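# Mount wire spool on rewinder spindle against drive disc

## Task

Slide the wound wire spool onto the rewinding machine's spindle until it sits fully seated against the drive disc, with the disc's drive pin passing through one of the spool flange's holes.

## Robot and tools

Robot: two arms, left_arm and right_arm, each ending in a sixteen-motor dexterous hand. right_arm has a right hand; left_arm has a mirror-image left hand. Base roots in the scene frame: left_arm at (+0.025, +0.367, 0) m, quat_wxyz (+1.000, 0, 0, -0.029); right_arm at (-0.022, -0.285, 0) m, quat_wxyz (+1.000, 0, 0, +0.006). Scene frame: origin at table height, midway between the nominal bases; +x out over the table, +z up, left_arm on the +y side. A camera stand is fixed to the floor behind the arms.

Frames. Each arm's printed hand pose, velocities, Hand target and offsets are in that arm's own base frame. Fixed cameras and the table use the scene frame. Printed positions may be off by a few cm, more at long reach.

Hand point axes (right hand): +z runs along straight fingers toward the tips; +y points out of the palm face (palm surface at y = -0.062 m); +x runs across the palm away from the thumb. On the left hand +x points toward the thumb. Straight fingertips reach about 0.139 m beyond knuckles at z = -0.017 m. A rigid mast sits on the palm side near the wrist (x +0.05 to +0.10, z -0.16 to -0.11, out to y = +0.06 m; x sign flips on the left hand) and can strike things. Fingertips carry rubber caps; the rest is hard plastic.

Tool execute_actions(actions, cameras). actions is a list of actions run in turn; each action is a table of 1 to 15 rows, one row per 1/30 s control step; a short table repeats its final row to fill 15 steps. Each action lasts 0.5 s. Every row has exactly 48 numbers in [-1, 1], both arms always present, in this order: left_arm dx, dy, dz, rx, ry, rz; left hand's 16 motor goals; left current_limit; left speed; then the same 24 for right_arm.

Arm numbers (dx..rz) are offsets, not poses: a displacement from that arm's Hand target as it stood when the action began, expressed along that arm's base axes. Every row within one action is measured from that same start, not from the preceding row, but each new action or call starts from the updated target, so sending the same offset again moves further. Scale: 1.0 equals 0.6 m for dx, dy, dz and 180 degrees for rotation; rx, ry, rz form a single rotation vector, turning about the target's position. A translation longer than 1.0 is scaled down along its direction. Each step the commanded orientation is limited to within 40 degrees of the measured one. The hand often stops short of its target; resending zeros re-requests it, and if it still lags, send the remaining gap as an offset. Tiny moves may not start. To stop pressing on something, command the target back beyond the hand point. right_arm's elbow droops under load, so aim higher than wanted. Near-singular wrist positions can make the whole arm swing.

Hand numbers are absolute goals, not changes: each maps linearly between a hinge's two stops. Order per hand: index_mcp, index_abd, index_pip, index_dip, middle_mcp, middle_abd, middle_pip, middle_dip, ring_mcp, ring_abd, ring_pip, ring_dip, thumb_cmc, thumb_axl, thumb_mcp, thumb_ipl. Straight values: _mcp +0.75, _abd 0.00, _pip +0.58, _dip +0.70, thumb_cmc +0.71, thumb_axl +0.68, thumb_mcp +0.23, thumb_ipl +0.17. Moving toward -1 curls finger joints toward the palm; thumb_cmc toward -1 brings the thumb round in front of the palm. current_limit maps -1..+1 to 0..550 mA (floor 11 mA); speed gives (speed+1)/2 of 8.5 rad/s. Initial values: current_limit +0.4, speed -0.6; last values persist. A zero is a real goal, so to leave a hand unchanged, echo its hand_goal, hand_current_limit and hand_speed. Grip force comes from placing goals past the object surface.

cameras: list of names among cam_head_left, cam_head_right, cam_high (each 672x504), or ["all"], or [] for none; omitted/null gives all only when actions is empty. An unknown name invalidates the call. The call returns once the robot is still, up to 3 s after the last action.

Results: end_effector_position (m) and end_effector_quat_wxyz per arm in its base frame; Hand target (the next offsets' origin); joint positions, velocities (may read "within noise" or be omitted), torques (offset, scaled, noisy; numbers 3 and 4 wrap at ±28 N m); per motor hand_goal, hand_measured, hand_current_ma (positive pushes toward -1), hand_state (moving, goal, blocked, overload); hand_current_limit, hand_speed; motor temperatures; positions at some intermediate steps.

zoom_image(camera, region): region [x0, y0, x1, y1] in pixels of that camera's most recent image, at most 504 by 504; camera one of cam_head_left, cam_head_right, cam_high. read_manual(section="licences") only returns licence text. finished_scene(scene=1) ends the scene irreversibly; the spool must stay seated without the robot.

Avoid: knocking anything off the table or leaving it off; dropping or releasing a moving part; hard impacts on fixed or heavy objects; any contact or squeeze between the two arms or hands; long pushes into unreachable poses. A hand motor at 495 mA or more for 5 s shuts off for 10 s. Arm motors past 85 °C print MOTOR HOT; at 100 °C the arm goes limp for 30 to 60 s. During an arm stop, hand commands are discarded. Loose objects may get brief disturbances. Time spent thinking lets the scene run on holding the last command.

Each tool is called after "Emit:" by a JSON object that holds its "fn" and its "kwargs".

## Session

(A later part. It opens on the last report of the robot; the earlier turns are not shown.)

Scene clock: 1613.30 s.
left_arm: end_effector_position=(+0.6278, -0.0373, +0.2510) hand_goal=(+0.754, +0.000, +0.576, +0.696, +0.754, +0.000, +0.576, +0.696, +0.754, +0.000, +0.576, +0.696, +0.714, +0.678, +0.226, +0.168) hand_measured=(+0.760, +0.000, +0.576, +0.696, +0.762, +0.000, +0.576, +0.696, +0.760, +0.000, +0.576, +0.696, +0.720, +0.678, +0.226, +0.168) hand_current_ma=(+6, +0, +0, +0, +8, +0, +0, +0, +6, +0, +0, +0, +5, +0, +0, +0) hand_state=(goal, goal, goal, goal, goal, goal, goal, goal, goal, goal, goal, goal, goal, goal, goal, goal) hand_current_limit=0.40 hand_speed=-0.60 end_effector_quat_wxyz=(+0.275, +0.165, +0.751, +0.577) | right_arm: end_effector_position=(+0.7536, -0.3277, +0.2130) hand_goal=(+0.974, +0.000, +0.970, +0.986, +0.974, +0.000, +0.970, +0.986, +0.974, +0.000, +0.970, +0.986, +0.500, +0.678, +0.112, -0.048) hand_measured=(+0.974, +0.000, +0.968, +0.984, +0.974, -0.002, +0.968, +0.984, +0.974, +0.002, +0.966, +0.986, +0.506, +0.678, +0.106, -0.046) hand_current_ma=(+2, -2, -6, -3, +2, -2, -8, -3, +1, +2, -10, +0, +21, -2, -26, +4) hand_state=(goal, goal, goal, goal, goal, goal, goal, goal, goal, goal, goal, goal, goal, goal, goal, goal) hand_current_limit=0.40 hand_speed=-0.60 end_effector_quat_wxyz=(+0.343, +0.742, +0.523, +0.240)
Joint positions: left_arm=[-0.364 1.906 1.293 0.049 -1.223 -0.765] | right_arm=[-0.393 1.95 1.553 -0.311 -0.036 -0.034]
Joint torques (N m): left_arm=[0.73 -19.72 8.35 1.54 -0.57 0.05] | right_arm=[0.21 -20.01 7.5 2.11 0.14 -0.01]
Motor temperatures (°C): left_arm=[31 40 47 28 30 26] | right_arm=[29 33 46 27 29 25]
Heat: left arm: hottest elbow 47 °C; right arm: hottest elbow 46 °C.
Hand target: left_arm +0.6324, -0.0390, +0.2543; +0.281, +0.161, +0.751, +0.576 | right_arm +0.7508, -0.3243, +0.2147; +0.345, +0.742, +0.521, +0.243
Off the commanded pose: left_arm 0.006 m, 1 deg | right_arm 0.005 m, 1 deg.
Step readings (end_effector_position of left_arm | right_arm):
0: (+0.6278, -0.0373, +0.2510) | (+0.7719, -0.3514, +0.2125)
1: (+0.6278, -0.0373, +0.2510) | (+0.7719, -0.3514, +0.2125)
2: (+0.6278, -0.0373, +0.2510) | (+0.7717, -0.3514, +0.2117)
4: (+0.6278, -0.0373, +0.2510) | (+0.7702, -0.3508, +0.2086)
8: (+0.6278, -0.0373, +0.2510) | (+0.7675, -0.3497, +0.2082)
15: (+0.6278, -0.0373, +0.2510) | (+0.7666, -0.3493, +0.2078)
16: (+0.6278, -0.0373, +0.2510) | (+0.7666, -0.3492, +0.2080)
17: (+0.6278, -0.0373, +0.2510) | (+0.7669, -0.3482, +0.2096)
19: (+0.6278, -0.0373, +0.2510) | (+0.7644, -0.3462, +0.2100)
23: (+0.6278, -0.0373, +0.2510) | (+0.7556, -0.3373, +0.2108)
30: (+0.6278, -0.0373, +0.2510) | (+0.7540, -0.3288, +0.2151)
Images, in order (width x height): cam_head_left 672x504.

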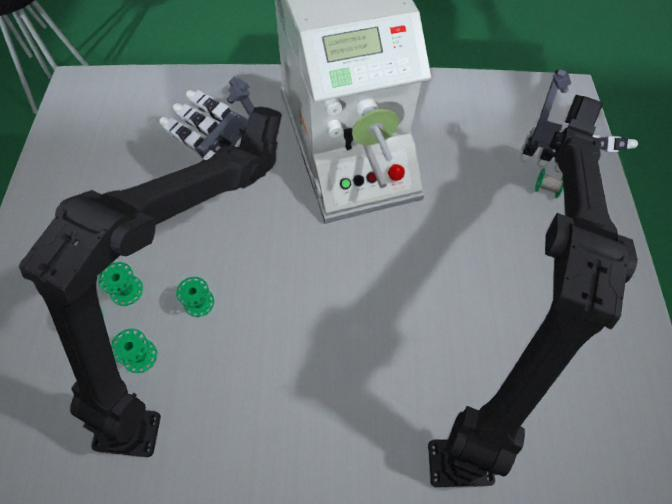

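Emit:
{"fn": "execute_actions", "kwargs": {"actions": [[[0,0,0,0,0,0,0.754,0,0.576,0.696,0.754,0,0.576,0.696,0.754,0,0.576,0.696,0.714,0.678,0.226,0.168,0.4,-0.6,-0.0187,0.007,-0.001,0,0,0,0.973,0,0.97,0.986,0.973,0,0.97,0.986,0.973,0,0.97,0.986,0.5,0.678,0.112,-0.049,0.4,-0.6]],[[0,0,0,0,0,0,0.754,0,0.576,0.696,0.754,0,0.576,0.696,0.754,0,0.576,0.696,0.714,0.678,0.226,0.168,0.4,-0.6,-0.0187,0.007,-0.001,0,0,0,0.973,0,0.97,0.986,0.973,0,0.97,0.986,0.973,0,0.97,0.986,0.5,0.678,0.112,-0.049,0.4,-0.6]],[[0,0,0,0,0,0,0.754,0,0.576,0.696,0.754,0,0.576,0.696,0.754,0,0.576,0.696,0.714,0.678,0.226,0.168,0.4,-0.6,-0.0187,0.007,-0.001,0,0,0,0.973,0,0.97,0.986,0.973,0,0.97,0.986,0.973,0,0.97,0.986,0.5,0.678,0.112,-0.049,0.4,-0.6]],[[0,0,0,0,0,0,0.754,0,0.576,0.696,0.754,0,0.576,0.696,0.754,0,0.576,0.696,0.714,0.678,0.226,0.168,0.4,-0.6,-0.0125,0.0047,-0.001,0,0,0,0.973,0,0.97,0.986,0.973,0,0.97,0.986,0.973,0,0.97,0.986,0.5,0.678,0.112,-0.049,0.4,-0.6]]], "cameras": ["cam_head_left"]}}

Emit:
{"fn": "zoom_image", "kwargs": {"camera": "cam_head_left", "region": [510, 100, 630, 220]}}

Scene clock: 1644.43 s.
left_arm: end_effector_position=(+0.6278, -0.0373, +0.2510) hand_goal=(+0.754, +0.000, +0.576, +0.696, +0.754, +0.000, +0.576, +0.696, +0.754, +0.000, +0.576, +0.696, +0.714, +0.678, +0.226, +0.168) hand_measured=(+0.760, +0.000, +0.576, +0.696, +0.762, +0.000, +0.576, +0.696, +0.760, +0.000, +0.576, +0.696, +0.720, +0.678, +0.226, +0.168) hand_current_ma=(+6, +0, +0, +0, +8, +0, +0, +0, +6, +0, +0, +0, +5, +0, +0, +0) hand_state=(goal, goal, goal, goal, goal, goal, goal, goal, goal, goal, goal, goal, goal, goal, goal, goal) hand_current_limit=0.40 hand_speed=-0.60 end_effector_quat_wxyz=(+0.275, +0.165, +0.751, +0.577) | right_arm: end_effector_position=(+0.7136, -0.3112, +0.2091) hand_goal=(+0.974, +0.000, +0.970, +0.986, +0.974, +0.000, +0.970, +0.986, +0.974, +0.000, +0.970, +0.986, +0.500, +0.678, +0.112, -0.048) hand_measured=(+0.974, +0.000, +0.968, +0.984, +0.974, -0.002, +0.966, +0.984, +0.974, +0.002, +0.966, +0.986, +0.506, +0.678, +0.106, -0.046) hand_current_ma=(+1, -2, -6, -3, +1, -2, -9, -3, +3, +2, -10, +0, +21, -2, -26, +4) hand_state=(goal, goal, goal, goal, goal, goal, goal, goal, goal, goal, goal, goal, goal, goal, goal, goal) hand_current_limit=0.40 hand_speed=-0.60 end_effector_quat_wxyz=(+0.342, +0.743, +0.524, +0.239)
Joint positions: left_arm=[-0.364 1.906 1.293 0.049 -1.223 -0.765] | right_arm=[-0.393 1.851 1.392 -0.25 -0.036 -0.034]
Joint torques (N m): left_arm=[0.44 -19.37 8.25 1.55 -0.59 0.05] | right_arm=[-0.03 -18.55 7.2 2.11 0.08 -0.03]
Motor temperatures (°C): left_arm=[31 40 47 28 30 26] | right_arm=[29 39 44 27 29 25]
Heat: left arm: hottest elbow 47 °C; right arm: hottest elbow 44 °C.
Hand target: left_arm +0.6324, -0.0390, +0.2543; +0.281, +0.161, +0.751, +0.576 | right_arm +0.7097, -0.3089, +0.2124; +0.345, +0.742, +0.521, +0.243
Off the commanded pose: left_arm 0.006 m, 1 deg | right_arm 0.005 m, 1 deg.
Step readings (end_effector_position of left_arm | right_arm):
0: (+0.6278, -0.0373, +0.2510) | (+0.7536, -0.3277, +0.2130)
1: (+0.6278, -0.0373, +0.2510) | (+0.7536, -0.3277, +0.2130)
2: (+0.6278, -0.0373, +0.2510) | (+0.7531, -0.3275, +0.2125)
4: (+0.6278, -0.0373, +0.2510) | (+0.7500, -0.3262, +0.2113)
8: (+0.6278, -0.0373, +0.2510) | (+0.7440, -0.3237, +0.2083)
15: (+0.6278, -0.0373, +0.2510) | (+0.7431, -0.3234, +0.2105)
16: (+0.6278, -0.0373, +0.2510) | (+0.7430, -0.3233, +0.2106)
17: (+0.6278, -0.0373, +0.2510) | (+0.7423, -0.3230, +0.2105)
19: (+0.6278, -0.0373, +0.2510) | (+0.7391, -0.3217, +0.2098)
23: (+0.6278, -0.0373, +0.2510) | (+0.7330, -0.3192, +0.2081)
30: (+0.6278, -0.0373, +0.2510) | (+0.7321, -0.3188, +0.2105)
31: (+0.6278, -0.0373, +0.2510) | (+0.7321, -0.3188, +0.2103)
32: (+0.6278, -0.0373, +0.2510) | (+0.7314, -0.3185, +0.2103)
34: (+0.6278, -0.0373, +0.2510) | (+0.7281, -0.3172, +0.2096)
38: (+0.6278, -0.0373, +0.2510) | (+0.7226, -0.3149, +0.2099)
45: (+0.6278, -0.0373, +0.2510) | (+0.7211, -0.3143, +0.2113)
46: (+0.6278, -0.0373, +0.2510) | (+0.7209, -0.3142, +0.2108)
47: (+0.6278, -0.0373, +0.2510) | (+0.7205, -0.3140, +0.2107)
49: (+0.6278, -0.0373, +0.2510) | (+0.7183, -0.3131, +0.2095)
53: (+0.6278, -0.0373, +0.2510) | (+0.7142, -0.3114, +0.2069)
60: (+0.6278, -0.0373, +0.2510) | (+0.7137, -0.3112, +0.2084)
Images, in order (width x height): cam_head_left 672x504.

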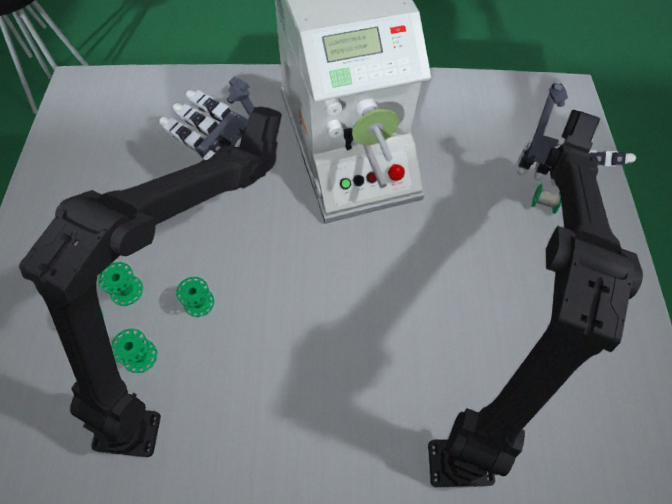

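Scaled by 4.200 from the camera's 672x504 image, which has a finer 960x720 frame.

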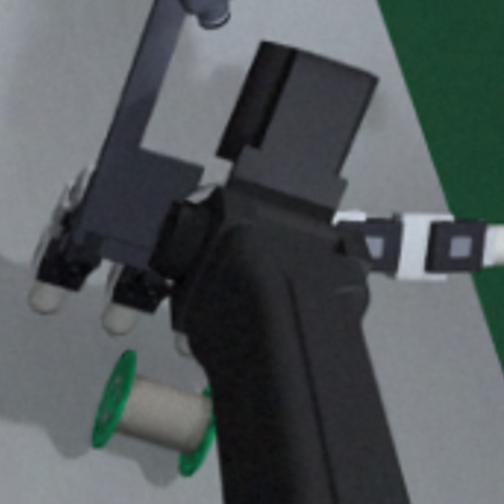

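Emit:
{"fn": "execute_actions", "kwargs": {"actions": [[[0,0,0,0,0,0,0.754,0,0.576,0.696,0.754,0,0.576,0.696,0.754,0,0.576,0.696,0.714,0.678,0.226,0.168,0.4,-0.6,-0.0187,0.007,-0.001,0,0,0,0.973,0,0.97,0.986,0.973,0,0.97,0.986,0.973,0,0.97,0.986,0.5,0.678,0.112,-0.049,0.4,-0.6]],[[0,0,0,0,0,0,0.754,0,0.576,0.696,0.754,0,0.576,0.696,0.754,0,0.576,0.696,0.714,0.678,0.226,0.168,0.4,-0.6,-0.0187,0.007,-0.001,0,0,0,0.973,0,0.97,0.986,0.973,0,0.97,0.986,0.973,0,0.97,0.986,0.5,0.678,0.112,-0.049,0.4,-0.6]],[[0,0,0,0,0,0,0.754,0,0.576,0.696,0.754,0,0.576,0.696,0.754,0,0.576,0.696,0.714,0.678,0.226,0.168,0.4,-0.6,-0.0187,0.007,-0.001,0,0,0,0.973,0,0.97,0.986,0.973,0,0.97,0.986,0.973,0,0.97,0.986,0.5,0.678,0.112,-0.049,0.4,-0.6]],[[0,0,0,0,0,0,0.754,0,0.576,0.696,0.754,0,0.576,0.696,0.754,0,0.576,0.696,0.714,0.678,0.226,0.168,0.4,-0.6,-0.0187,0.007,-0.001,0,0,0,0.973,0,0.97,0.986,0.973,0,0.97,0.986,0.973,0,0.97,0.986,0.5,0.678,0.112,-0.049,0.4,-0.6]],[[0,0,0,0,0,0,0.754,0,0.576,0.696,0.754,0,0.576,0.696,0.754,0,0.576,0.696,0.714,0.678,0.226,0.168,0.4,-0.6,-0.0187,0.007,-0.001,0,0,0,0.973,0,0.97,0.986,0.973,0,0.97,0.986,0.973,0,0.97,0.986,0.5,0.678,0.112,-0.049,0.4,-0.6]],[[0,0,0,0,0,0,0.754,0,0.576,0.696,0.754,0,0.576,0.696,0.754,0,0.576,0.696,0.714,0.678,0.226,0.168,0.4,-0.6,-0.0187,0.007,-0.001,0,0,0,0.973,0,0.97,0.986,0.973,0,0.97,0.986,0.973,0,0.97,0.986,0.5,0.678,0.112,-0.049,0.4,-0.6]]], "cameras": ["cam_head_left", "cam_high"]}}

Emit:
{"fn": "zoom_image", "kwargs": {"camera": "cam_head_left", "region": [500, 120, 620, 240]}}

Scene clock: 1669.13 s.
left_arm: end_effector_position=(+0.6278, -0.0373, +0.2510) hand_goal=(+0.754, +0.000, +0.576, +0.696, +0.754, +0.000, +0.576, +0.696, +0.754, +0.000, +0.576, +0.696, +0.714, +0.678, +0.226, +0.168) hand_measured=(+0.760, +0.000, +0.576, +0.696, +0.762, +0.000, +0.576, +0.696, +0.760, +0.000, +0.576, +0.696, +0.720, +0.678, +0.226, +0.168) hand_current_ma=(+6, +0, +0, +0, +8, +0, +0, +0, +6, +0, +0, +0, +5, +0, +0, +0) hand_state=(goal, goal, goal, goal, goal, goal, goal, goal, goal, goal, goal, goal, goal, goal, goal, goal) hand_current_limit=0.40 hand_speed=-0.60 end_effector_quat_wxyz=(+0.275, +0.165, +0.751, +0.577) | right_arm: end_effector_position=(+0.6472, -0.2836, +0.2073) hand_goal=(+0.974, +0.000, +0.970, +0.986, +0.974, +0.000, +0.970, +0.986, +0.974, +0.000, +0.970, +0.986, +0.500, +0.678, +0.112, -0.048) hand_measured=(+0.974, +0.000, +0.968, +0.984, +0.974, -0.002, +0.966, +0.984, +0.976, +0.002, +0.966, +0.986, +0.506, +0.678, +0.106, -0.046) hand_current_ma=(+1, -2, -6, -3, +1, -2, -9, -3, +3, +2, -9, +0, +21, -2, -26, +4) hand_state=(goal, goal, goal, goal, goal, goal, goal, goal, goal, goal, goal, goal, goal, goal, goal, goal) hand_current_limit=0.40 hand_speed=-0.60 end_effector_quat_wxyz=(+0.342, +0.743, +0.523, +0.240)
Joint positions: left_arm=[-0.364 1.906 1.293 0.049 -1.223 -0.765] | right_arm=[-0.393 1.688 1.153 -0.174 -0.036 -0.034]
Joint torques (N m): left_arm=[0.5 -19.6 8.28 1.55 -0.59 0.03] | right_arm=[-0.44 -15.44 6.95 2.13 -0.04 -0.06]
Heat: left arm: hottest elbow 47 °C; right arm: hottest elbow 42 °C.
Hand target: left_arm +0.6324, -0.0390, +0.2543; +0.281, +0.161, +0.751, +0.576 | right_arm +0.6423, -0.2837, +0.2087; +0.345, +0.742, +0.521, +0.243
Off the commanded pose: left_arm 0.006 m, 1 deg | right_arm 0.005 m, 1 deg.
Step readings (end_effector_position of left_arm | right_arm):
0: (+0.6278, -0.0373, +0.2510) | (+0.7136, -0.3111, +0.2089)
1: (+0.6278, -0.0373, +0.2510) | (+0.7136, -0.3111, +0.2089)
2: (+0.6278, -0.0373, +0.2510) | (+0.7128, -0.3108, +0.2087)
4: (+0.6278, -0.0373, +0.2510) | (+0.7098, -0.3096, +0.2080)
8: (+0.6278, -0.0373, +0.2510) | (+0.7035, -0.3070, +0.2063)
15: (+0.6278, -0.0373, +0.2510) | (+0.7027, -0.3066, +0.2091)
16: (+0.6278, -0.0373, +0.2510) | (+0.7026, -0.3066, +0.2089)
17: (+0.6278, -0.0373, +0.2510) | (+0.7020, -0.3063, +0.2089)
19: (+0.6278, -0.0373, +0.2510) | (+0.6989, -0.3051, +0.2082)
23: (+0.6278, -0.0373, +0.2510) | (+0.6925, -0.3024, +0.2063)
30: (+0.6278, -0.0373, +0.2510) | (+0.6917, -0.3021, +0.2081)
31: (+0.6278, -0.0373, +0.2510) | (+0.6916, -0.3020, +0.2082)
32: (+0.6278, -0.0373, +0.2510) | (+0.6910, -0.3018, +0.2082)
34: (+0.6278, -0.0373, +0.2510) | (+0.6879, -0.3005, +0.2076)
38: (+0.6278, -0.0373, +0.2510) | (+0.6815, -0.2978, +0.2057)
45: (+0.6278, -0.0373, +0.2510) | (+0.6807, -0.2975, +0.2078)
46: (+0.6278, -0.0373, +0.2510) | (+0.6806, -0.2975, +0.2079)
47: (+0.6278, -0.0373, +0.2510) | (+0.6799, -0.2972, +0.2075)
49: (+0.6278, -0.0373, +0.2510) | (+0.6769, -0.2959, +0.2071)
53: (+0.6278, -0.0373, +0.2510) | (+0.6705, -0.2933, +0.2052)
60: (+0.6278, -0.0373, +0.2510) | (+0.6696, -0.2929, +0.2071)
61: (+0.6278, -0.0373, +0.2510) | (+0.6696, -0.2929, +0.2075)
62: (+0.6278, -0.0373, +0.2510) | (+0.6689, -0.2926, +0.2071)
64: (+0.6278, -0.0373, +0.2510) | (+0.6660, -0.2914, +0.2068)
68: (+0.6278, -0.0373, +0.2510) | (+0.6595, -0.2887, +0.2051)
75: (+0.6278, -0.0373, +0.2510) | (+0.6586, -0.2883, +0.2066)
76: (+0.6278, -0.0373, +0.2510) | (+0.6586, -0.2883, +0.2070)
77: (+0.6278, -0.0373, +0.2510) | (+0.6580, -0.2881, +0.2068)
79: (+0.6278, -0.0373, +0.2510) | (+0.6551, -0.2869, +0.2065)
83: (+0.6278, -0.0373, +0.2510) | (+0.6491, -0.2844, +0.2079)
90: (+0.6278, -0.0373, +0.2510) | (+0.6474, -0.2837, +0.2077)
Images, in order (width x height): cam_head_left 672x504, cam_high 672x504.

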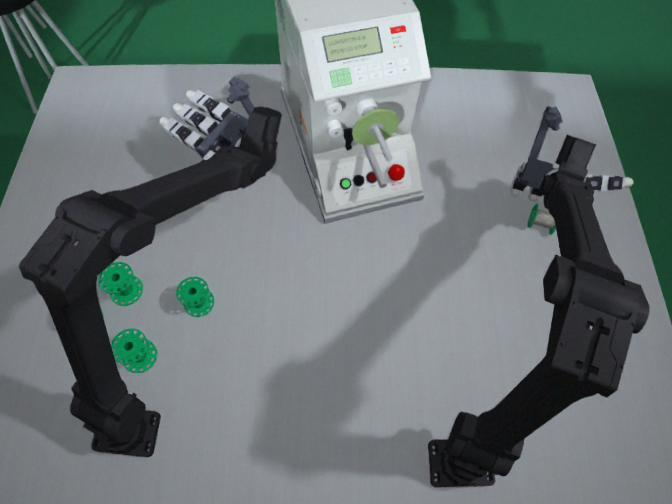

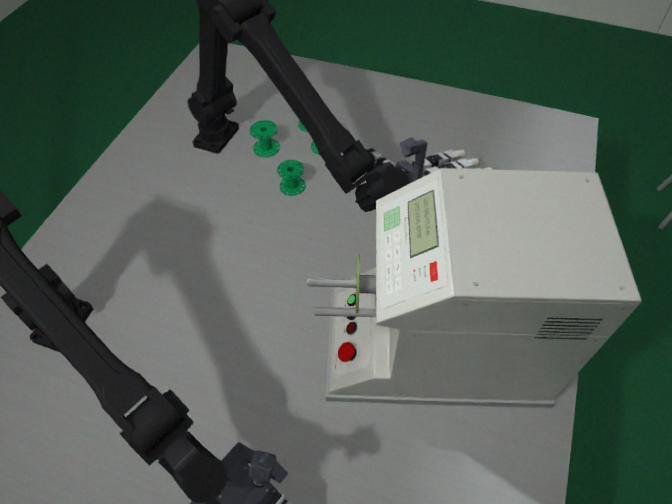

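Scaled by 4.200 from the camera's 672x504 image, which has a finer 960x720 frame.

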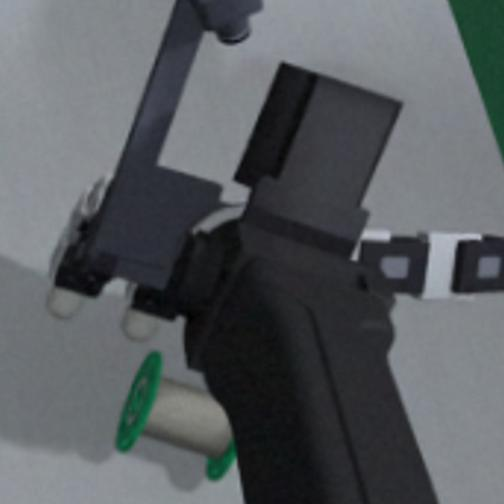

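Emit:
{"fn": "execute_actions", "kwargs": {"actions": [[[0,0,0,0,0,0,0.754,0,0.576,0.696,0.754,0,0.576,0.696,0.754,0,0.576,0.696,0.714,0.678,0.226,0.168,0.4,-0.6,-0.0187,0.007,-0.001,0,0,0,0.973,0,0.97,0.986,0.973,0,0.97,0.986,0.973,0,0.97,0.986,0.5,0.678,0.112,-0.049,0.4,-0.6]],[[0,0,0,0,0,0,0.754,0,0.576,0.696,0.754,0,0.576,0.696,0.754,0,0.576,0.696,0.714,0.678,0.226,0.168,0.4,-0.6,-0.0187,0.007,-0.001,0,0,0,0.973,0,0.97,0.986,0.973,0,0.97,0.986,0.973,0,0.97,0.986,0.5,0.678,0.112,-0.049,0.4,-0.6]],[[0,0,0,0,0,0,0.754,0,0.576,0.696,0.754,0,0.576,0.696,0.754,0,0.576,0.696,0.714,0.678,0.226,0.168,0.4,-0.6,-0.0187,0.007,-0.001,0,0,0,0.973,0,0.97,0.986,0.973,0,0.97,0.986,0.973,0,0.97,0.986,0.5,0.678,0.112,-0.049,0.4,-0.6]],[[0,0,0,0,0,0,0.754,0,0.576,0.696,0.754,0,0.576,0.696,0.754,0,0.576,0.696,0.714,0.678,0.226,0.168,0.4,-0.6,-0.0187,0.007,-0.001,0,0,0,0.973,0,0.97,0.986,0.973,0,0.97,0.986,0.973,0,0.97,0.986,0.5,0.678,0.112,-0.049,0.4,-0.6]],[[0,0,0,0,0,0,0.754,0,0.576,0.696,0.754,0,0.576,0.696,0.754,0,0.576,0.696,0.714,0.678,0.226,0.168,0.4,-0.6,-0.0187,0.007,-0.001,0,0,0,0.973,0,0.97,0.986,0.973,0,0.97,0.986,0.973,0,0.97,0.986,0.5,0.678,0.112,-0.049,0.4,-0.6]],[[0,0,0,0,0,0,0.754,0,0.576,0.696,0.754,0,0.576,0.696,0.754,0,0.576,0.696,0.714,0.678,0.226,0.168,0.4,-0.6,-0.0187,0.007,-0.001,0,0,0,0.973,0,0.97,0.986,0.973,0,0.97,0.986,0.973,0,0.97,0.986,0.5,0.678,0.112,-0.049,0.4,-0.6]],[[0,0,0,0,0,0,0.754,0,0.576,0.696,0.754,0,0.576,0.696,0.754,0,0.576,0.696,0.714,0.678,0.226,0.168,0.4,-0.6,-0.0187,0.007,-0.001,0,0,0,0.973,0,0.97,0.986,0.973,0,0.97,0.986,0.973,0,0.97,0.986,0.5,0.678,0.112,-0.049,0.4,-0.6]]], "cameras": ["cam_head_left", "cam_high"]}}

Emit:
{"fn": "zoom_image", "kwargs": {"camera": "cam_head_left", "region": [480, 150, 600, 270]}}

Scene clock: 1698.93 s.
left_arm: end_effector_position=(+0.6278, -0.0373, +0.2510) hand_goal=(+0.754, +0.000, +0.576, +0.696, +0.754, +0.000, +0.576, +0.696, +0.754, +0.000, +0.576, +0.696, +0.714, +0.678, +0.226, +0.168) hand_measured=(+0.760, +0.000, +0.576, +0.696, +0.762, +0.000, +0.576, +0.696, +0.760, +0.000, +0.576, +0.696, +0.720, +0.678, +0.226, +0.168) hand_current_ma=(+6, +0, +0, +0, +8, +0, +0, +0, +6, +0, +0, +0, +5, +0, +0, +0) hand_state=(goal, goal, goal, goal, goal, goal, goal, goal, goal, goal, goal, goal, goal, goal, goal, goal) hand_current_limit=0.40 hand_speed=-0.60 end_effector_quat_wxyz=(+0.275, +0.165, +0.751, +0.577) | right_arm: end_effector_position=(+0.5699, -0.2523, +0.2030) hand_goal=(+0.974, +0.000, +0.970, +0.986, +0.974, +0.000, +0.970, +0.986, +0.974, +0.000, +0.970, +0.986, +0.500, +0.678, +0.112, -0.048) hand_measured=(+0.974, +0.000, +0.968, +0.984, +0.974, -0.002, +0.966, +0.984, +0.976, +0.002, +0.966, +0.986, +0.506, +0.678, +0.106, -0.046) hand_current_ma=(+2, -2, -6, -3, +2, -2, -9, -3, +3, +2, -9, +0, +21, -2, -26, +4) hand_state=(goal, goal, goal, goal, goal, goal, goal, goal, goal, goal, goal, goal, goal, goal, goal, goal) hand_current_limit=0.40 hand_speed=-0.60 end_effector_quat_wxyz=(+0.341, +0.743, +0.524, +0.241)
Joint positions: left_arm=[-0.364 1.906 1.293 0.049 -1.223 -0.765] | right_arm=[-0.395 1.498 0.906 -0.119 -0.04 -0.034]
Joint torques (N m): left_arm=[0.32 -19.25 8.27 1.58 -0.57 0.05] | right_arm=[-0.85 -11.99 6.69 2.14 -0.08 -0.11]
Heat: left arm: hottest elbow 47 °C; right arm: hottest elbow 42 °C.
Hand target: left_arm +0.6324, -0.0390, +0.2543; +0.281, +0.161, +0.751, +0.576 | right_arm +0.5638, -0.2543, +0.2045; +0.345, +0.742, +0.521, +0.243
Off the commanded pose: left_arm 0.006 m, 1 deg | right_arm 0.007 m, 1 deg.
Step readings (end_effector_position of left_arm | right_arm):
0: (+0.6278, -0.0373, +0.2510) | (+0.6472, -0.2836, +0.2073)
1: (+0.6278, -0.0373, +0.2510) | (+0.6472, -0.2836, +0.2073)
2: (+0.6278, -0.0373, +0.2510) | (+0.6467, -0.2834, +0.2069)
4: (+0.6278, -0.0373, +0.2510) | (+0.6437, -0.2822, +0.2060)
8: (+0.6278, -0.0373, +0.2510) | (+0.6374, -0.2796, +0.2038)
15: (+0.6278, -0.0373, +0.2510) | (+0.6365, -0.2792, +0.2057)
16: (+0.6278, -0.0373, +0.2510) | (+0.6365, -0.2792, +0.2057)
17: (+0.6278, -0.0373, +0.2510) | (+0.6359, -0.2789, +0.2056)
19: (+0.6278, -0.0373, +0.2510) | (+0.6329, -0.2776, +0.2050)
23: (+0.6278, -0.0373, +0.2510) | (+0.6264, -0.2749, +0.2037)
30: (+0.6278, -0.0373, +0.2510) | (+0.6255, -0.2746, +0.2054)
31: (+0.6278, -0.0373, +0.2510) | (+0.6256, -0.2746, +0.2055)
32: (+0.6278, -0.0373, +0.2510) | (+0.6250, -0.2743, +0.2053)
34: (+0.6278, -0.0373, +0.2510) | (+0.6219, -0.2730, +0.2046)
38: (+0.6278, -0.0373, +0.2510) | (+0.6154, -0.2702, +0.2029)
45: (+0.6278, -0.0373, +0.2510) | (+0.6146, -0.2699, +0.2050)
46: (+0.6278, -0.0373, +0.2510) | (+0.6145, -0.2698, +0.2051)
47: (+0.6278, -0.0373, +0.2510) | (+0.6139, -0.2695, +0.2046)
49: (+0.6278, -0.0373, +0.2510) | (+0.6110, -0.2683, +0.2043)
53: (+0.6278, -0.0373, +0.2510) | (+0.6044, -0.2655, +0.2026)
60: (+0.6278, -0.0373, +0.2510) | (+0.6035, -0.2652, +0.2045)
61: (+0.6278, -0.0373, +0.2510) | (+0.6036, -0.2652, +0.2046)
62: (+0.6278, -0.0373, +0.2510) | (+0.6030, -0.2649, +0.2044)
64: (+0.6278, -0.0373, +0.2510) | (+0.6000, -0.2636, +0.2039)
68: (+0.6278, -0.0373, +0.2510) | (+0.5935, -0.2609, +0.2023)
75: (+0.6278, -0.0373, +0.2510) | (+0.5925, -0.2607, +0.2040)
76: (+0.6278, -0.0373, +0.2510) | (+0.5924, -0.2606, +0.2041)
77: (+0.6278, -0.0373, +0.2510) | (+0.5919, -0.2604, +0.2038)
79: (+0.6278, -0.0373, +0.2510) | (+0.5889, -0.2591, +0.2032)
83: (+0.6278, -0.0373, +0.2510) | (+0.5824, -0.2566, +0.2019)
90: (+0.6278, -0.0373, +0.2510) | (+0.5813, -0.2564, +0.2035)
91: (+0.6278, -0.0373, +0.2510) | (+0.5812, -0.2563, +0.2035)
92: (+0.6278, -0.0373, +0.2510) | (+0.5807, -0.2561, +0.2033)
94: (+0.6278, -0.0373, +0.2510) | (+0.5777, -0.2550, +0.2027)
98: (+0.6278, -0.0373, +0.2510) | (+0.5711, -0.2525, +0.2015)
105: (+0.6278, -0.0373, +0.2510) | (+0.5699, -0.2523, +0.2030)
Images, in order (width x height): cam_head_left 672x504, cam_high 672x504.

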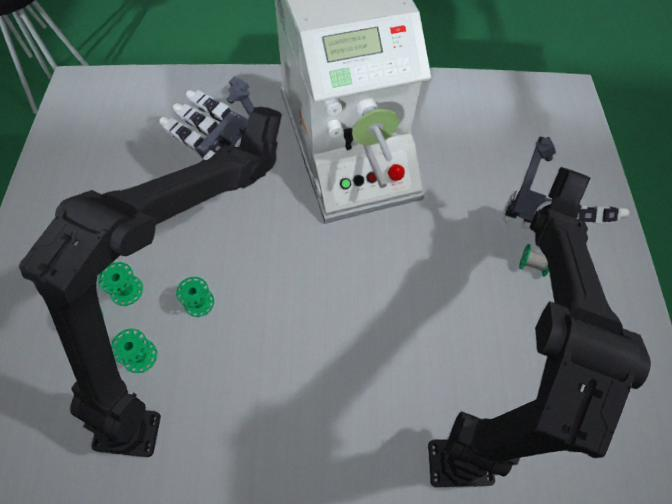

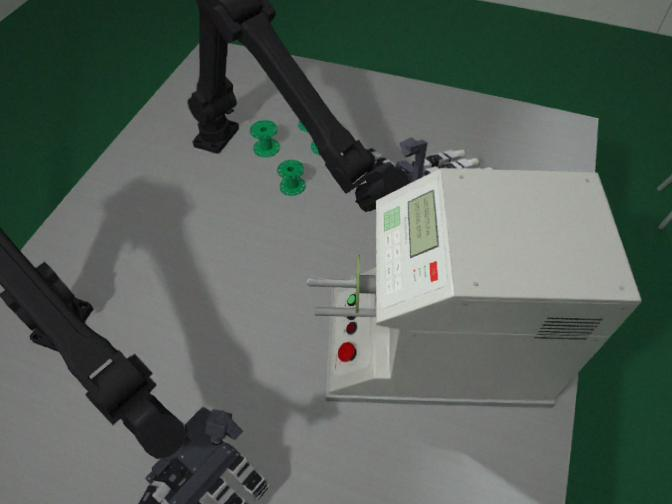

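Scaled by 4.200 from the camera's 672x504 image, which has a finer 960x720 frame.

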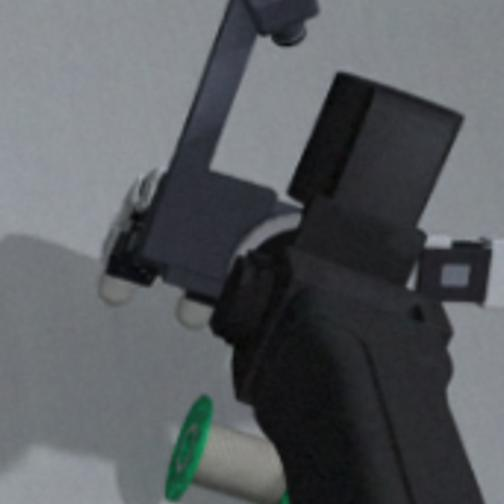

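Emit:
{"fn": "execute_actions", "kwargs": {"actions": [], "cameras": ["cam_head_left"]}}

Emit:
{"fn": "zoom_image", "kwargs": {"camera": "cam_head_left", "region": [480, 200, 600, 320]}}

Scene clock: 1706.80 s.
left_arm: end_effector_position=(+0.6278, -0.0373, +0.2510) hand_goal=(+0.754, +0.000, +0.576, +0.696, +0.754, +0.000, +0.576, +0.696, +0.754, +0.000, +0.576, +0.696, +0.714, +0.678, +0.226, +0.168) hand_measured=(+0.760, +0.000, +0.576, +0.696, +0.762, +0.000, +0.576, +0.696, +0.760, +0.000, +0.576, +0.696, +0.720, +0.678, +0.226, +0.168) hand_current_ma=(+6, +0, +0, +0, +8, +0, +0, +0, +6, +0, +0, +0, +5, +0, +0, +0) hand_state=(goal, goal, goal, goal, goal, goal, goal, goal, goal, goal, goal, goal, goal, goal, goal, goal) hand_current_limit=0.40 hand_speed=-0.60 end_effector_quat_wxyz=(+0.275, +0.165, +0.751, +0.577) | right_arm: end_effector_position=(+0.5699, -0.2523, +0.2030) hand_goal=(+0.974, +0.000, +0.970, +0.986, +0.974, +0.000, +0.970, +0.986, +0.974, +0.000, +0.970, +0.986, +0.500, +0.678, +0.112, -0.048) hand_measured=(+0.974, +0.000, +0.968, +0.984, +0.974, -0.002, +0.966, +0.984, +0.976, +0.002, +0.966, +0.986, +0.506, +0.678, +0.106, -0.046) hand_current_ma=(+2, -2, -6, -3, +2, -2, -9, -3, +3, +2, -9, +0, +21, -2, -26, +4) hand_state=(goal, goal, goal, goal, goal, goal, goal, goal, goal, goal, goal, goal, goal, goal, goal, goal) hand_current_limit=0.40 hand_speed=-0.60 end_effector_quat_wxyz=(+0.341, +0.743, +0.524, +0.241)
Joint positions: left_arm=[-0.364 1.906 1.293 0.049 -1.223 -0.765] | right_arm=[-0.395 1.498 0.906 -0.119 -0.04 -0.034]
Joint velocities: within noise
Joint torques (N m): left_arm=[0.38 -19.19 8.23 1.55 -0.58 0.04] | right_arm=[-0.85 -11.99 6.71 2.14 -0.08 -0.11]
Motor temperatures (°C): left_arm=[31 40 47 28 30 26] | right_arm=[29 37 41 27 29 25]
Heat: left arm: hottest elbow 47 °C; right arm: hottest elbow 41 °C.
Hand target: left_arm +0.6324, -0.0390, +0.2543; +0.281, +0.161, +0.751, +0.576 | right_arm +0.5638, -0.2543, +0.2045; +0.345, +0.742, +0.521, +0.243
Off the commanded pose: left_arm 0.006 m, 1 deg | right_arm 0.007 m, 1 deg.
Images, in order (width x height): cam_head_left 672x504.

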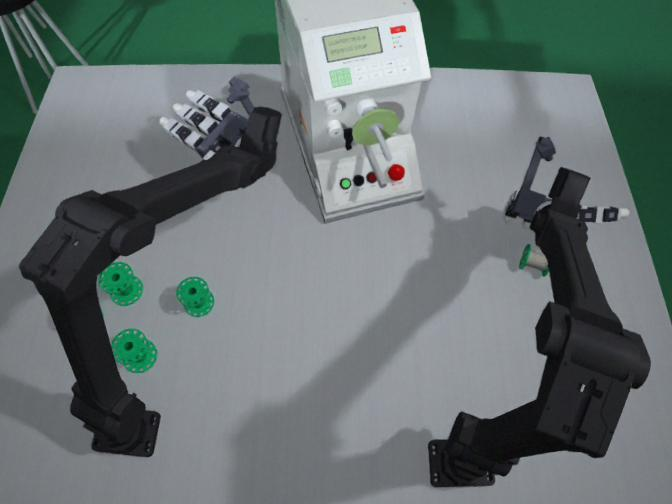

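Scaled by 4.200 from the camera's 672x504 image, which has a finer 960x720 frame.

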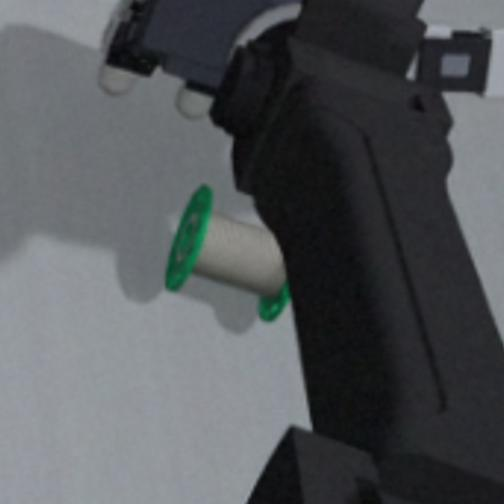

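Emit:
{"fn": "execute_actions", "kwargs": {"actions": [[[0,0,0,0,0,0,0.754,0,0.576,0.696,0.754,0,0.576,0.696,0.754,0,0.576,0.696,0.714,0.678,0.226,0.168,0.4,-0.6,-0.0468,0.0175,-0.002,0,0,0,0.973,0,0.97,0.986,0.973,0,0.97,0.986,0.973,0,0.97,0.986,0.5,0.678,0.112,-0.049,0.4,-0.6]],[[0,0,0,0,0,0,0.754,0,0.576,0.696,0.754,0,0.576,0.696,0.754,0,0.576,0.696,0.714,0.678,0.226,0.168,0.4,-0.6,-0.0374,0.014,-0.002,0,0,0,0.973,0,0.97,0.986,0.973,0,0.97,0.986,0.973,0,0.97,0.986,0.5,0.678,0.112,-0.049,0.4,-0.6]],[[0,0,0,0,0,0,0.754,0,0.576,0.696,0.754,0,0.576,0.696,0.754,0,0.576,0.696,0.714,0.678,0.226,0.168,0.4,-0.6,-0.0187,0.007,-0.001,0,0,0,0.973,0,0.97,0.986,0.973,0,0.97,0.986,0.973,0,0.97,0.986,0.5,0.678,0.112,-0.049,0.4,-0.6]],[[0,0,0,0,0,0,0.754,0,0.576,0.696,0.754,0,0.576,0.696,0.754,0,0.576,0.696,0.714,0.678,0.226,0.168,0.4,-0.6,-0.0187,0.007,-0.001,0,0,0,0.973,0,0.97,0.986,0.973,0,0.97,0.986,0.973,0,0.97,0.986,0.5,0.678,0.112,-0.049,0.4,-0.6]]], "cameras": ["cam_head_left", "cam_high"]}}

Emit:
{"fn": "zoom_image", "kwargs": {"camera": "cam_head_left", "region": [480, 200, 600, 320]}}

Scene clock: 1729.60 s.
left_arm: end_effector_position=(+0.6278, -0.0373, +0.2510) hand_goal=(+0.754, +0.000, +0.576, +0.696, +0.754, +0.000, +0.576, +0.696, +0.754, +0.000, +0.576, +0.696, +0.714, +0.678, +0.226, +0.168) hand_measured=(+0.760, +0.000, +0.576, +0.696, +0.762, +0.000, +0.576, +0.696, +0.760, +0.000, +0.576, +0.696, +0.720, +0.678, +0.226, +0.168) hand_current_ma=(+6, +0, +0, +0, +8, +0, +0, +0, +6, +0, +0, +0, +5, +0, +0, +0) hand_state=(goal, goal, goal, goal, goal, goal, goal, goal, goal, goal, goal, goal, goal, goal, goal, goal) hand_current_limit=0.40 hand_speed=-0.60 end_effector_quat_wxyz=(+0.275, +0.165, +0.751, +0.577) | right_arm: end_effector_position=(+0.4973, -0.2264, +0.2026) hand_goal=(+0.974, +0.000, +0.970, +0.986, +0.974, +0.000, +0.970, +0.986, +0.974, +0.000, +0.970, +0.986, +0.500, +0.678, +0.112, -0.048) hand_measured=(+0.976, +0.000, +0.968, +0.984, +0.974, -0.002, +0.966, +0.984, +0.976, +0.002, +0.966, +0.986, +0.506, +0.678, +0.106, -0.046) hand_current_ma=(+4, -2, -6, -3, +1, -2, -9, -3, +4, +2, -9, +0, +21, -2, -26, +4) hand_state=(goal, goal, goal, goal, goal, goal, goal, goal, goal, goal, goal, goal, goal, goal, goal, goal) hand_current_limit=0.40 hand_speed=-0.60 end_effector_quat_wxyz=(+0.344, +0.743, +0.521, +0.244)
Joint positions: left_arm=[-0.364 1.906 1.293 0.049 -1.223 -0.765] | right_arm=[-0.406 1.301 0.7 -0.101 -0.048 -0.035]
Joint torques (N m): left_arm=[0.38 -19.66 8.23 1.51 -0.59 0.04] | right_arm=[-0.85 -8.59 6.67 1.88 -0.09 -0.17]
Heat: left arm: hottest elbow 47 °C; right arm: hottest elbow 40 °C.
Hand target: left_arm +0.6324, -0.0390, +0.2543; +0.281, +0.161, +0.751, +0.576 | right_arm +0.4909, -0.2271, +0.2010; +0.345, +0.742, +0.521, +0.243
Off the commanded pose: left_arm 0.006 m, 1 deg | right_arm 0.007 m, 0 deg.
Step readings (end_effector_position of left_arm | right_arm):
0: (+0.6278, -0.0373, +0.2510) | (+0.5699, -0.2523, +0.2030)
1: (+0.6278, -0.0373, +0.2510) | (+0.5697, -0.2522, +0.2029)
2: (+0.6278, -0.0373, +0.2510) | (+0.5684, -0.2518, +0.2023)
4: (+0.6278, -0.0373, +0.2510) | (+0.5613, -0.2489, +0.2012)
8: (+0.6278, -0.0373, +0.2510) | (+0.5455, -0.2432, +0.1993)
15: (+0.6278, -0.0373, +0.2510) | (+0.5420, -0.2426, +0.2038)
16: (+0.6278, -0.0373, +0.2510) | (+0.5419, -0.2425, +0.2038)
17: (+0.6278, -0.0373, +0.2510) | (+0.5409, -0.2420, +0.2032)
19: (+0.6278, -0.0373, +0.2510) | (+0.5350, -0.2396, +0.2015)
23: (+0.6278, -0.0373, +0.2510) | (+0.5221, -0.2350, +0.1993)
30: (+0.6278, -0.0373, +0.2510) | (+0.5194, -0.2345, +0.2028)
31: (+0.6278, -0.0373, +0.2510) | (+0.5194, -0.2345, +0.2028)
32: (+0.6278, -0.0373, +0.2510) | (+0.5190, -0.2342, +0.2024)
34: (+0.6278, -0.0373, +0.2510) | (+0.5160, -0.2329, +0.2016)
38: (+0.6278, -0.0373, +0.2510) | (+0.5100, -0.2306, +0.2023)
45: (+0.6278, -0.0373, +0.2510) | (+0.5084, -0.2304, +0.2030)
46: (+0.6278, -0.0373, +0.2510) | (+0.5081, -0.2303, +0.2026)
47: (+0.6278, -0.0373, +0.2510) | (+0.5076, -0.2301, +0.2023)
49: (+0.6278, -0.0373, +0.2510) | (+0.5048, -0.2289, +0.2020)
53: (+0.6278, -0.0373, +0.2510) | (+0.4986, -0.2266, +0.2019)
60: (+0.6278, -0.0373, +0.2510) | (+0.4972, -0.2265, +0.2026)
Images, in order (width x height): cam_head_left 672x504, cam_high 672x504.

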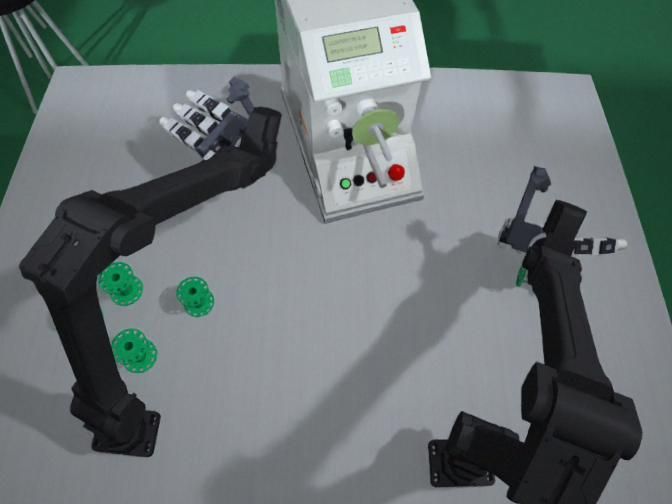

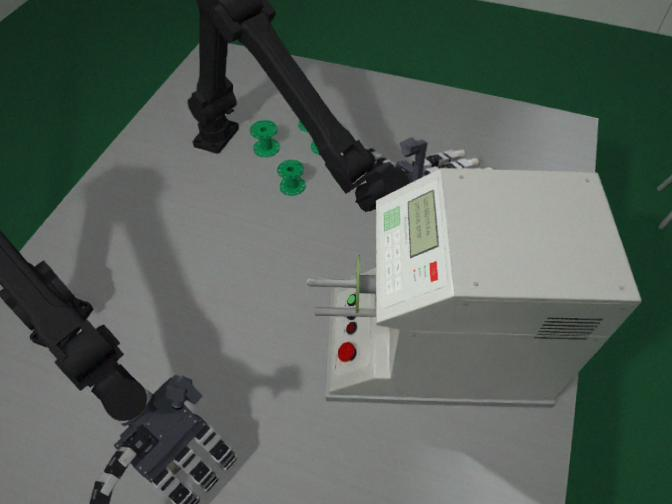

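Scaled by 4.200 from the camera's 672x504 image, which has a finer 960x720 frame.

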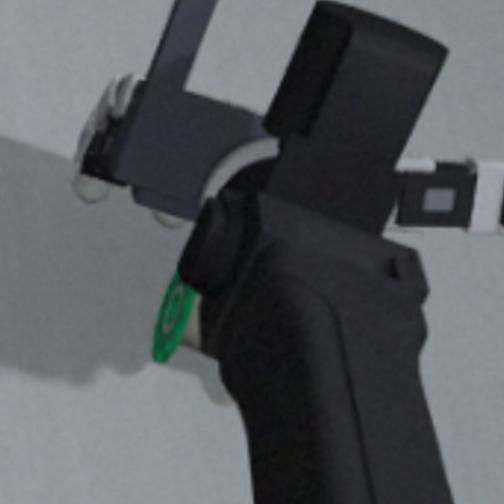

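Emit:
{"fn": "execute_actions", "kwargs": {"actions": [[[0,0,0,0,0,0,0.754,0,0.576,0.696,0.754,0,0.576,0.696,0.754,0,0.576,0.696,0.714,0.678,0.226,0.168,0.4,-0.6,-0.039,0.0145,-0.001,0,0,0,0.973,0,0.97,0.986,0.973,0,0.97,0.986,0.973,0,0.97,0.986,0.5,0.678,0.112,-0.049,0.4,-0.6]],[[0,0,0,0,0,0,0.754,0,0.576,0.696,0.754,0,0.576,0.696,0.754,0,0.576,0.696,0.714,0.678,0.226,0.168,0.4,-0.6,-0.0187,0.007,-0.001,0,0,0,0.973,0,0.97,0.986,0.973,0,0.97,0.986,0.973,0,0.97,0.986,0.5,0.678,0.112,-0.049,0.4,-0.6]],[[0,0,0,0,0,0,0.754,0,0.576,0.696,0.754,0,0.576,0.696,0.754,0,0.576,0.696,0.714,0.678,0.226,0.168,0.4,-0.6,-0.0125,0.0047,-0.001,0,0,0,0.973,0,0.97,0.986,0.973,0,0.97,0.986,0.973,0,0.97,0.986,0.5,0.678,0.112,-0.049,0.4,-0.6]]], "cameras": ["cam_head_left"]}}

Emit:
{"fn": "zoom_image", "kwargs": {"camera": "cam_head_left", "region": [480, 220, 600, 340]}}

Scene clock: 1744.83 s.
left_arm: end_effector_position=(+0.6278, -0.0373, +0.2510) hand_goal=(+0.754, +0.000, +0.576, +0.696, +0.754, +0.000, +0.576, +0.696, +0.754, +0.000, +0.576, +0.696, +0.714, +0.678, +0.226, +0.168) hand_measured=(+0.760, +0.000, +0.576, +0.696, +0.762, +0.000, +0.576, +0.696, +0.760, +0.000, +0.576, +0.696, +0.720, +0.678, +0.226, +0.168) hand_current_ma=(+6, +0, +0, +0, +8, +0, +0, +0, +6, +0, +0, +0, +5, +0, +0, +0) hand_state=(goal, goal, goal, goal, goal, goal, goal, goal, goal, goal, goal, goal, goal, goal, goal, goal) hand_current_limit=0.40 hand_speed=-0.60 end_effector_quat_wxyz=(+0.275, +0.165, +0.751, +0.577) | right_arm: end_effector_position=(+0.4563, -0.2116, +0.2051) hand_goal=(+0.974, +0.000, +0.970, +0.986, +0.974, +0.000, +0.970, +0.986, +0.974, +0.000, +0.970, +0.986, +0.500, +0.678, +0.112, -0.048) hand_measured=(+0.976, +0.000, +0.968, +0.984, +0.976, -0.002, +0.968, +0.984, +0.976, +0.002, +0.966, +0.986, +0.506, +0.678, +0.106, -0.046) hand_current_ma=(+4, -2, -6, -3, +4, -2, -8, -3, +4, +2, -9, +0, +21, -2, -26, +4) hand_state=(goal, goal, goal, goal, goal, goal, goal, goal, goal, goal, goal, goal, goal, goal, goal, goal) hand_current_limit=0.40 hand_speed=-0.60 end_effector_quat_wxyz=(+0.350, +0.740, +0.519, +0.248)
Joint positions: left_arm=[-0.364 1.906 1.293 0.049 -1.223 -0.765] | right_arm=[-0.414 1.171 0.59 -0.105 -0.054 -0.04]
Joint torques (N m): left_arm=[0.56 -19.49 8.21 1.5 -0.55 0.05] | right_arm=[-0.85 -6.59 6.82 1.24 -0.09 -0.17]
Heat: left arm: hottest elbow 47 °C; right arm: hottest elbow 41 °C.
Hand target: left_arm +0.6324, -0.0390, +0.2543; +0.281, +0.161, +0.751, +0.576 | right_arm +0.4487, -0.2114, +0.1991; +0.345, +0.742, +0.521, +0.243
Off the commanded pose: left_arm 0.006 m, 1 deg | right_arm 0.010 m, 1 deg.
Step readings (end_effector_position of left_arm | right_arm):
0: (+0.6278, -0.0373, +0.2510) | (+0.4973, -0.2264, +0.2026)
1: (+0.6278, -0.0373, +0.2510) | (+0.4971, -0.2263, +0.2022)
2: (+0.6278, -0.0373, +0.2510) | (+0.4958, -0.2257, +0.2016)
4: (+0.6278, -0.0373, +0.2510) | (+0.4902, -0.2234, +0.2006)
8: (+0.6278, -0.0373, +0.2510) | (+0.4770, -0.2189, +0.2004)
15: (+0.6278, -0.0373, +0.2510) | (+0.4746, -0.2183, +0.2051)
16: (+0.6278, -0.0373, +0.2510) | (+0.4745, -0.2182, +0.2049)
17: (+0.6278, -0.0373, +0.2510) | (+0.4740, -0.2179, +0.2048)
19: (+0.6278, -0.0373, +0.2510) | (+0.4714, -0.2168, +0.2041)
23: (+0.6278, -0.0373, +0.2510) | (+0.4648, -0.2145, +0.2036)
30: (+0.6278, -0.0373, +0.2510) | (+0.4638, -0.2143, +0.2057)
31: (+0.6278, -0.0373, +0.2510) | (+0.4638, -0.2143, +0.2057)
32: (+0.6278, -0.0373, +0.2510) | (+0.4634, -0.2141, +0.2054)
34: (+0.6278, -0.0373, +0.2510) | (+0.4616, -0.2134, +0.2052)
38: (+0.6278, -0.0373, +0.2510) | (+0.4572, -0.2118, +0.2048)
45: (+0.6278, -0.0373, +0.2510) | (+0.4563, -0.2116, +0.2051)
Images, in order (width x height): cam_head_left 672x504.

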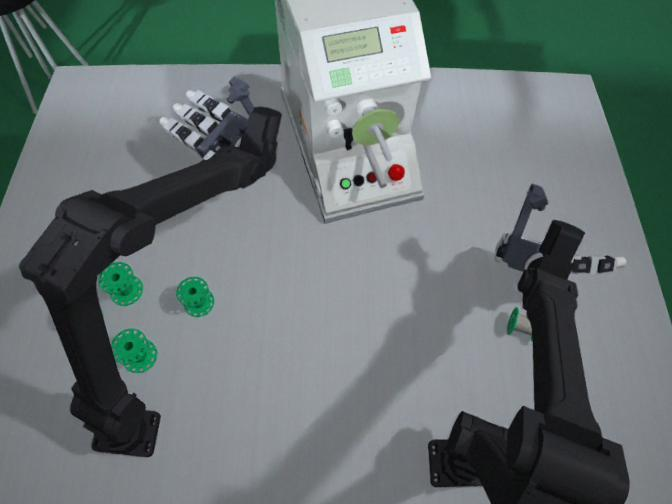

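Scaled by 4.200 from the camera's 672x504 image, which has a finer 960x720 frame.

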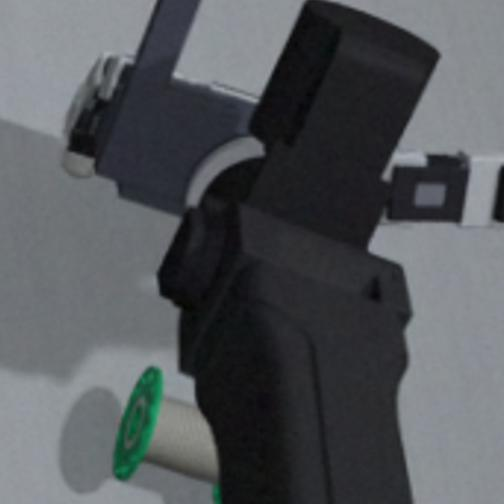

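Emit:
{"fn": "execute_actions", "kwargs": {"actions": [[[0,0,0,0,0,0,0.754,0,0.576,0.696,0.754,0,0.576,0.696,0.754,0,0.576,0.696,0.714,0.678,0.226,0.168,0.4,-0.6,0,0,0.12,0,0,0,0.973,0,0.97,0.986,0.973,0,0.97,0.986,0.973,0,0.97,0.986,0.5,0.678,0.112,-0.049,0.4,-0.6]]], "cameras": ["cam_head_left", "cam_high"]}}

Emit:
{"fn": "zoom_image", "kwargs": {"camera": "cam_head_left", "region": [460, 260, 580, 380]}}

Scene clock: 1752.60 s.
left_arm: end_effector_position=(+0.6278, -0.0373, +0.2510) hand_goal=(+0.754, +0.000, +0.576, +0.696, +0.754, +0.000, +0.576, +0.696, +0.754, +0.000, +0.576, +0.696, +0.714, +0.678, +0.226, +0.168) hand_measured=(+0.760, +0.000, +0.576, +0.696, +0.762, +0.000, +0.576, +0.696, +0.760, +0.000, +0.576, +0.696, +0.720, +0.678, +0.226, +0.168) hand_current_ma=(+6, +0, +0, +0, +8, +0, +0, +0, +6, +0, +0, +0, +5, +0, +0, +0) hand_state=(goal, goal, goal, goal, goal, goal, goal, goal, goal, goal, goal, goal, goal, goal, goal, goal) hand_current_limit=0.40 hand_speed=-0.60 end_effector_quat_wxyz=(+0.275, +0.165, +0.751, +0.577) | right_arm: end_effector_position=(+0.4393, -0.2041, +0.2478) hand_goal=(+0.974, +0.000, +0.970, +0.986, +0.974, +0.000, +0.970, +0.986, +0.974, +0.000, +0.970, +0.986, +0.500, +0.678, +0.112, -0.048) hand_measured=(+0.976, +0.000, +0.968, +0.984, +0.976, -0.002, +0.968, +0.984, +0.976, +0.002, +0.966, +0.986, +0.506, +0.678, +0.106, -0.046) hand_current_ma=(+5, -2, -6, -3, +6, -2, -8, -3, +5, +2, -9, +0, +21, -2, -26, +4) hand_state=(goal, goal, goal, goal, goal, goal, goal, goal, goal, goal, goal, goal, goal, goal, goal, goal) hand_current_limit=0.40 hand_speed=-0.60 end_effector_quat_wxyz=(+0.332, +0.748, +0.524, +0.237)
Joint positions: left_arm=[-0.364 1.906 1.293 0.049 -1.223 -0.765] | right_arm=[-0.414 1.036 0.657 -0.353 -0.054 -0.041]
Joint torques (N m): left_arm=[0.26 -19.55 8.35 1.48 -0.59 0.03] | right_arm=[-0.91 -3.84 12.63 1.18 -0.09 -0.17]
Heat: left arm: hottest elbow 47 °C; right arm: hottest elbow 40 °C.
Hand target: left_arm +0.6324, -0.0390, +0.2543; +0.281, +0.161, +0.751, +0.576 | right_arm +0.4487, -0.2114, +0.2712; +0.345, +0.742, +0.521, +0.243
Off the commanded pose: left_arm 0.006 m, 1 deg | right_arm 0.026 m, 2 deg.
Step readings (end_effector_position of left_arm | right_arm):
0: (+0.6278, -0.0373, +0.2510) | (+0.4563, -0.2116, +0.2051)
1: (+0.6278, -0.0373, +0.2510) | (+0.4561, -0.2115, +0.2049)
2: (+0.6278, -0.0373, +0.2510) | (+0.4541, -0.2106, +0.2032)
4: (+0.6278, -0.0373, +0.2510) | (+0.4469, -0.2074, +0.2023)
8: (+0.6278, -0.0373, +0.2510) | (+0.4352, -0.2023, +0.2197)
15: (+0.6278, -0.0373, +0.2510) | (+0.4403, -0.2045, +0.2502)
Images, in order (width x height): cam_head_left 672x504, cam_high 672x504.

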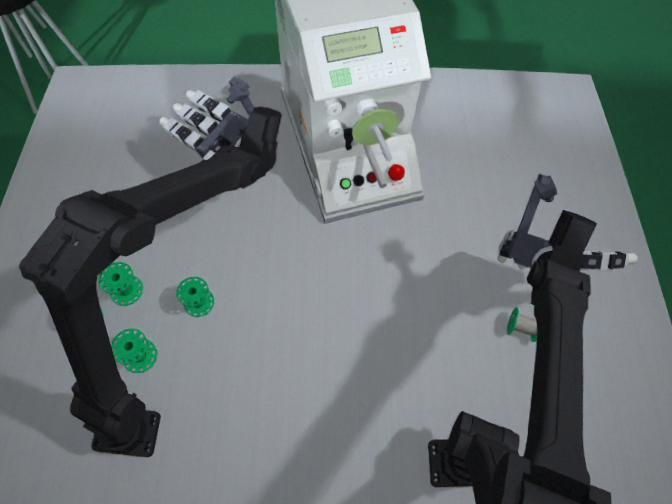

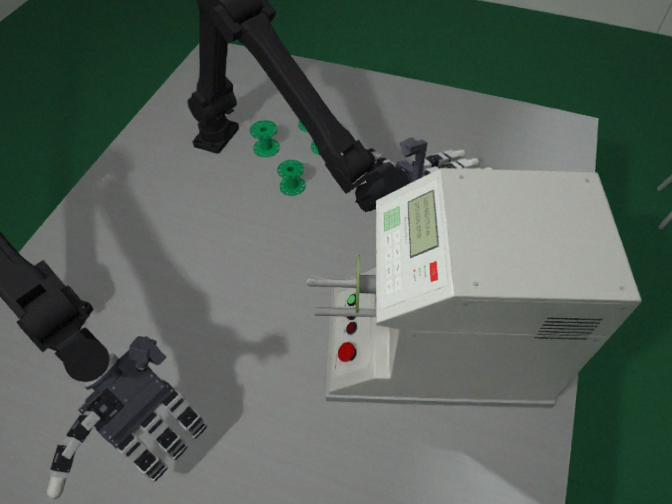

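Scaled by 4.200 from the camera's 672x504 image, which has a finer 960x720 frame.

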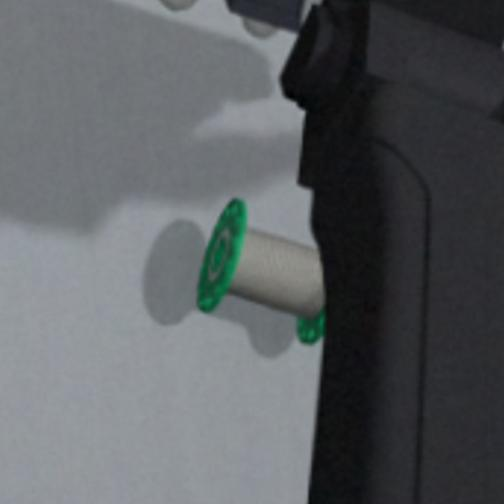

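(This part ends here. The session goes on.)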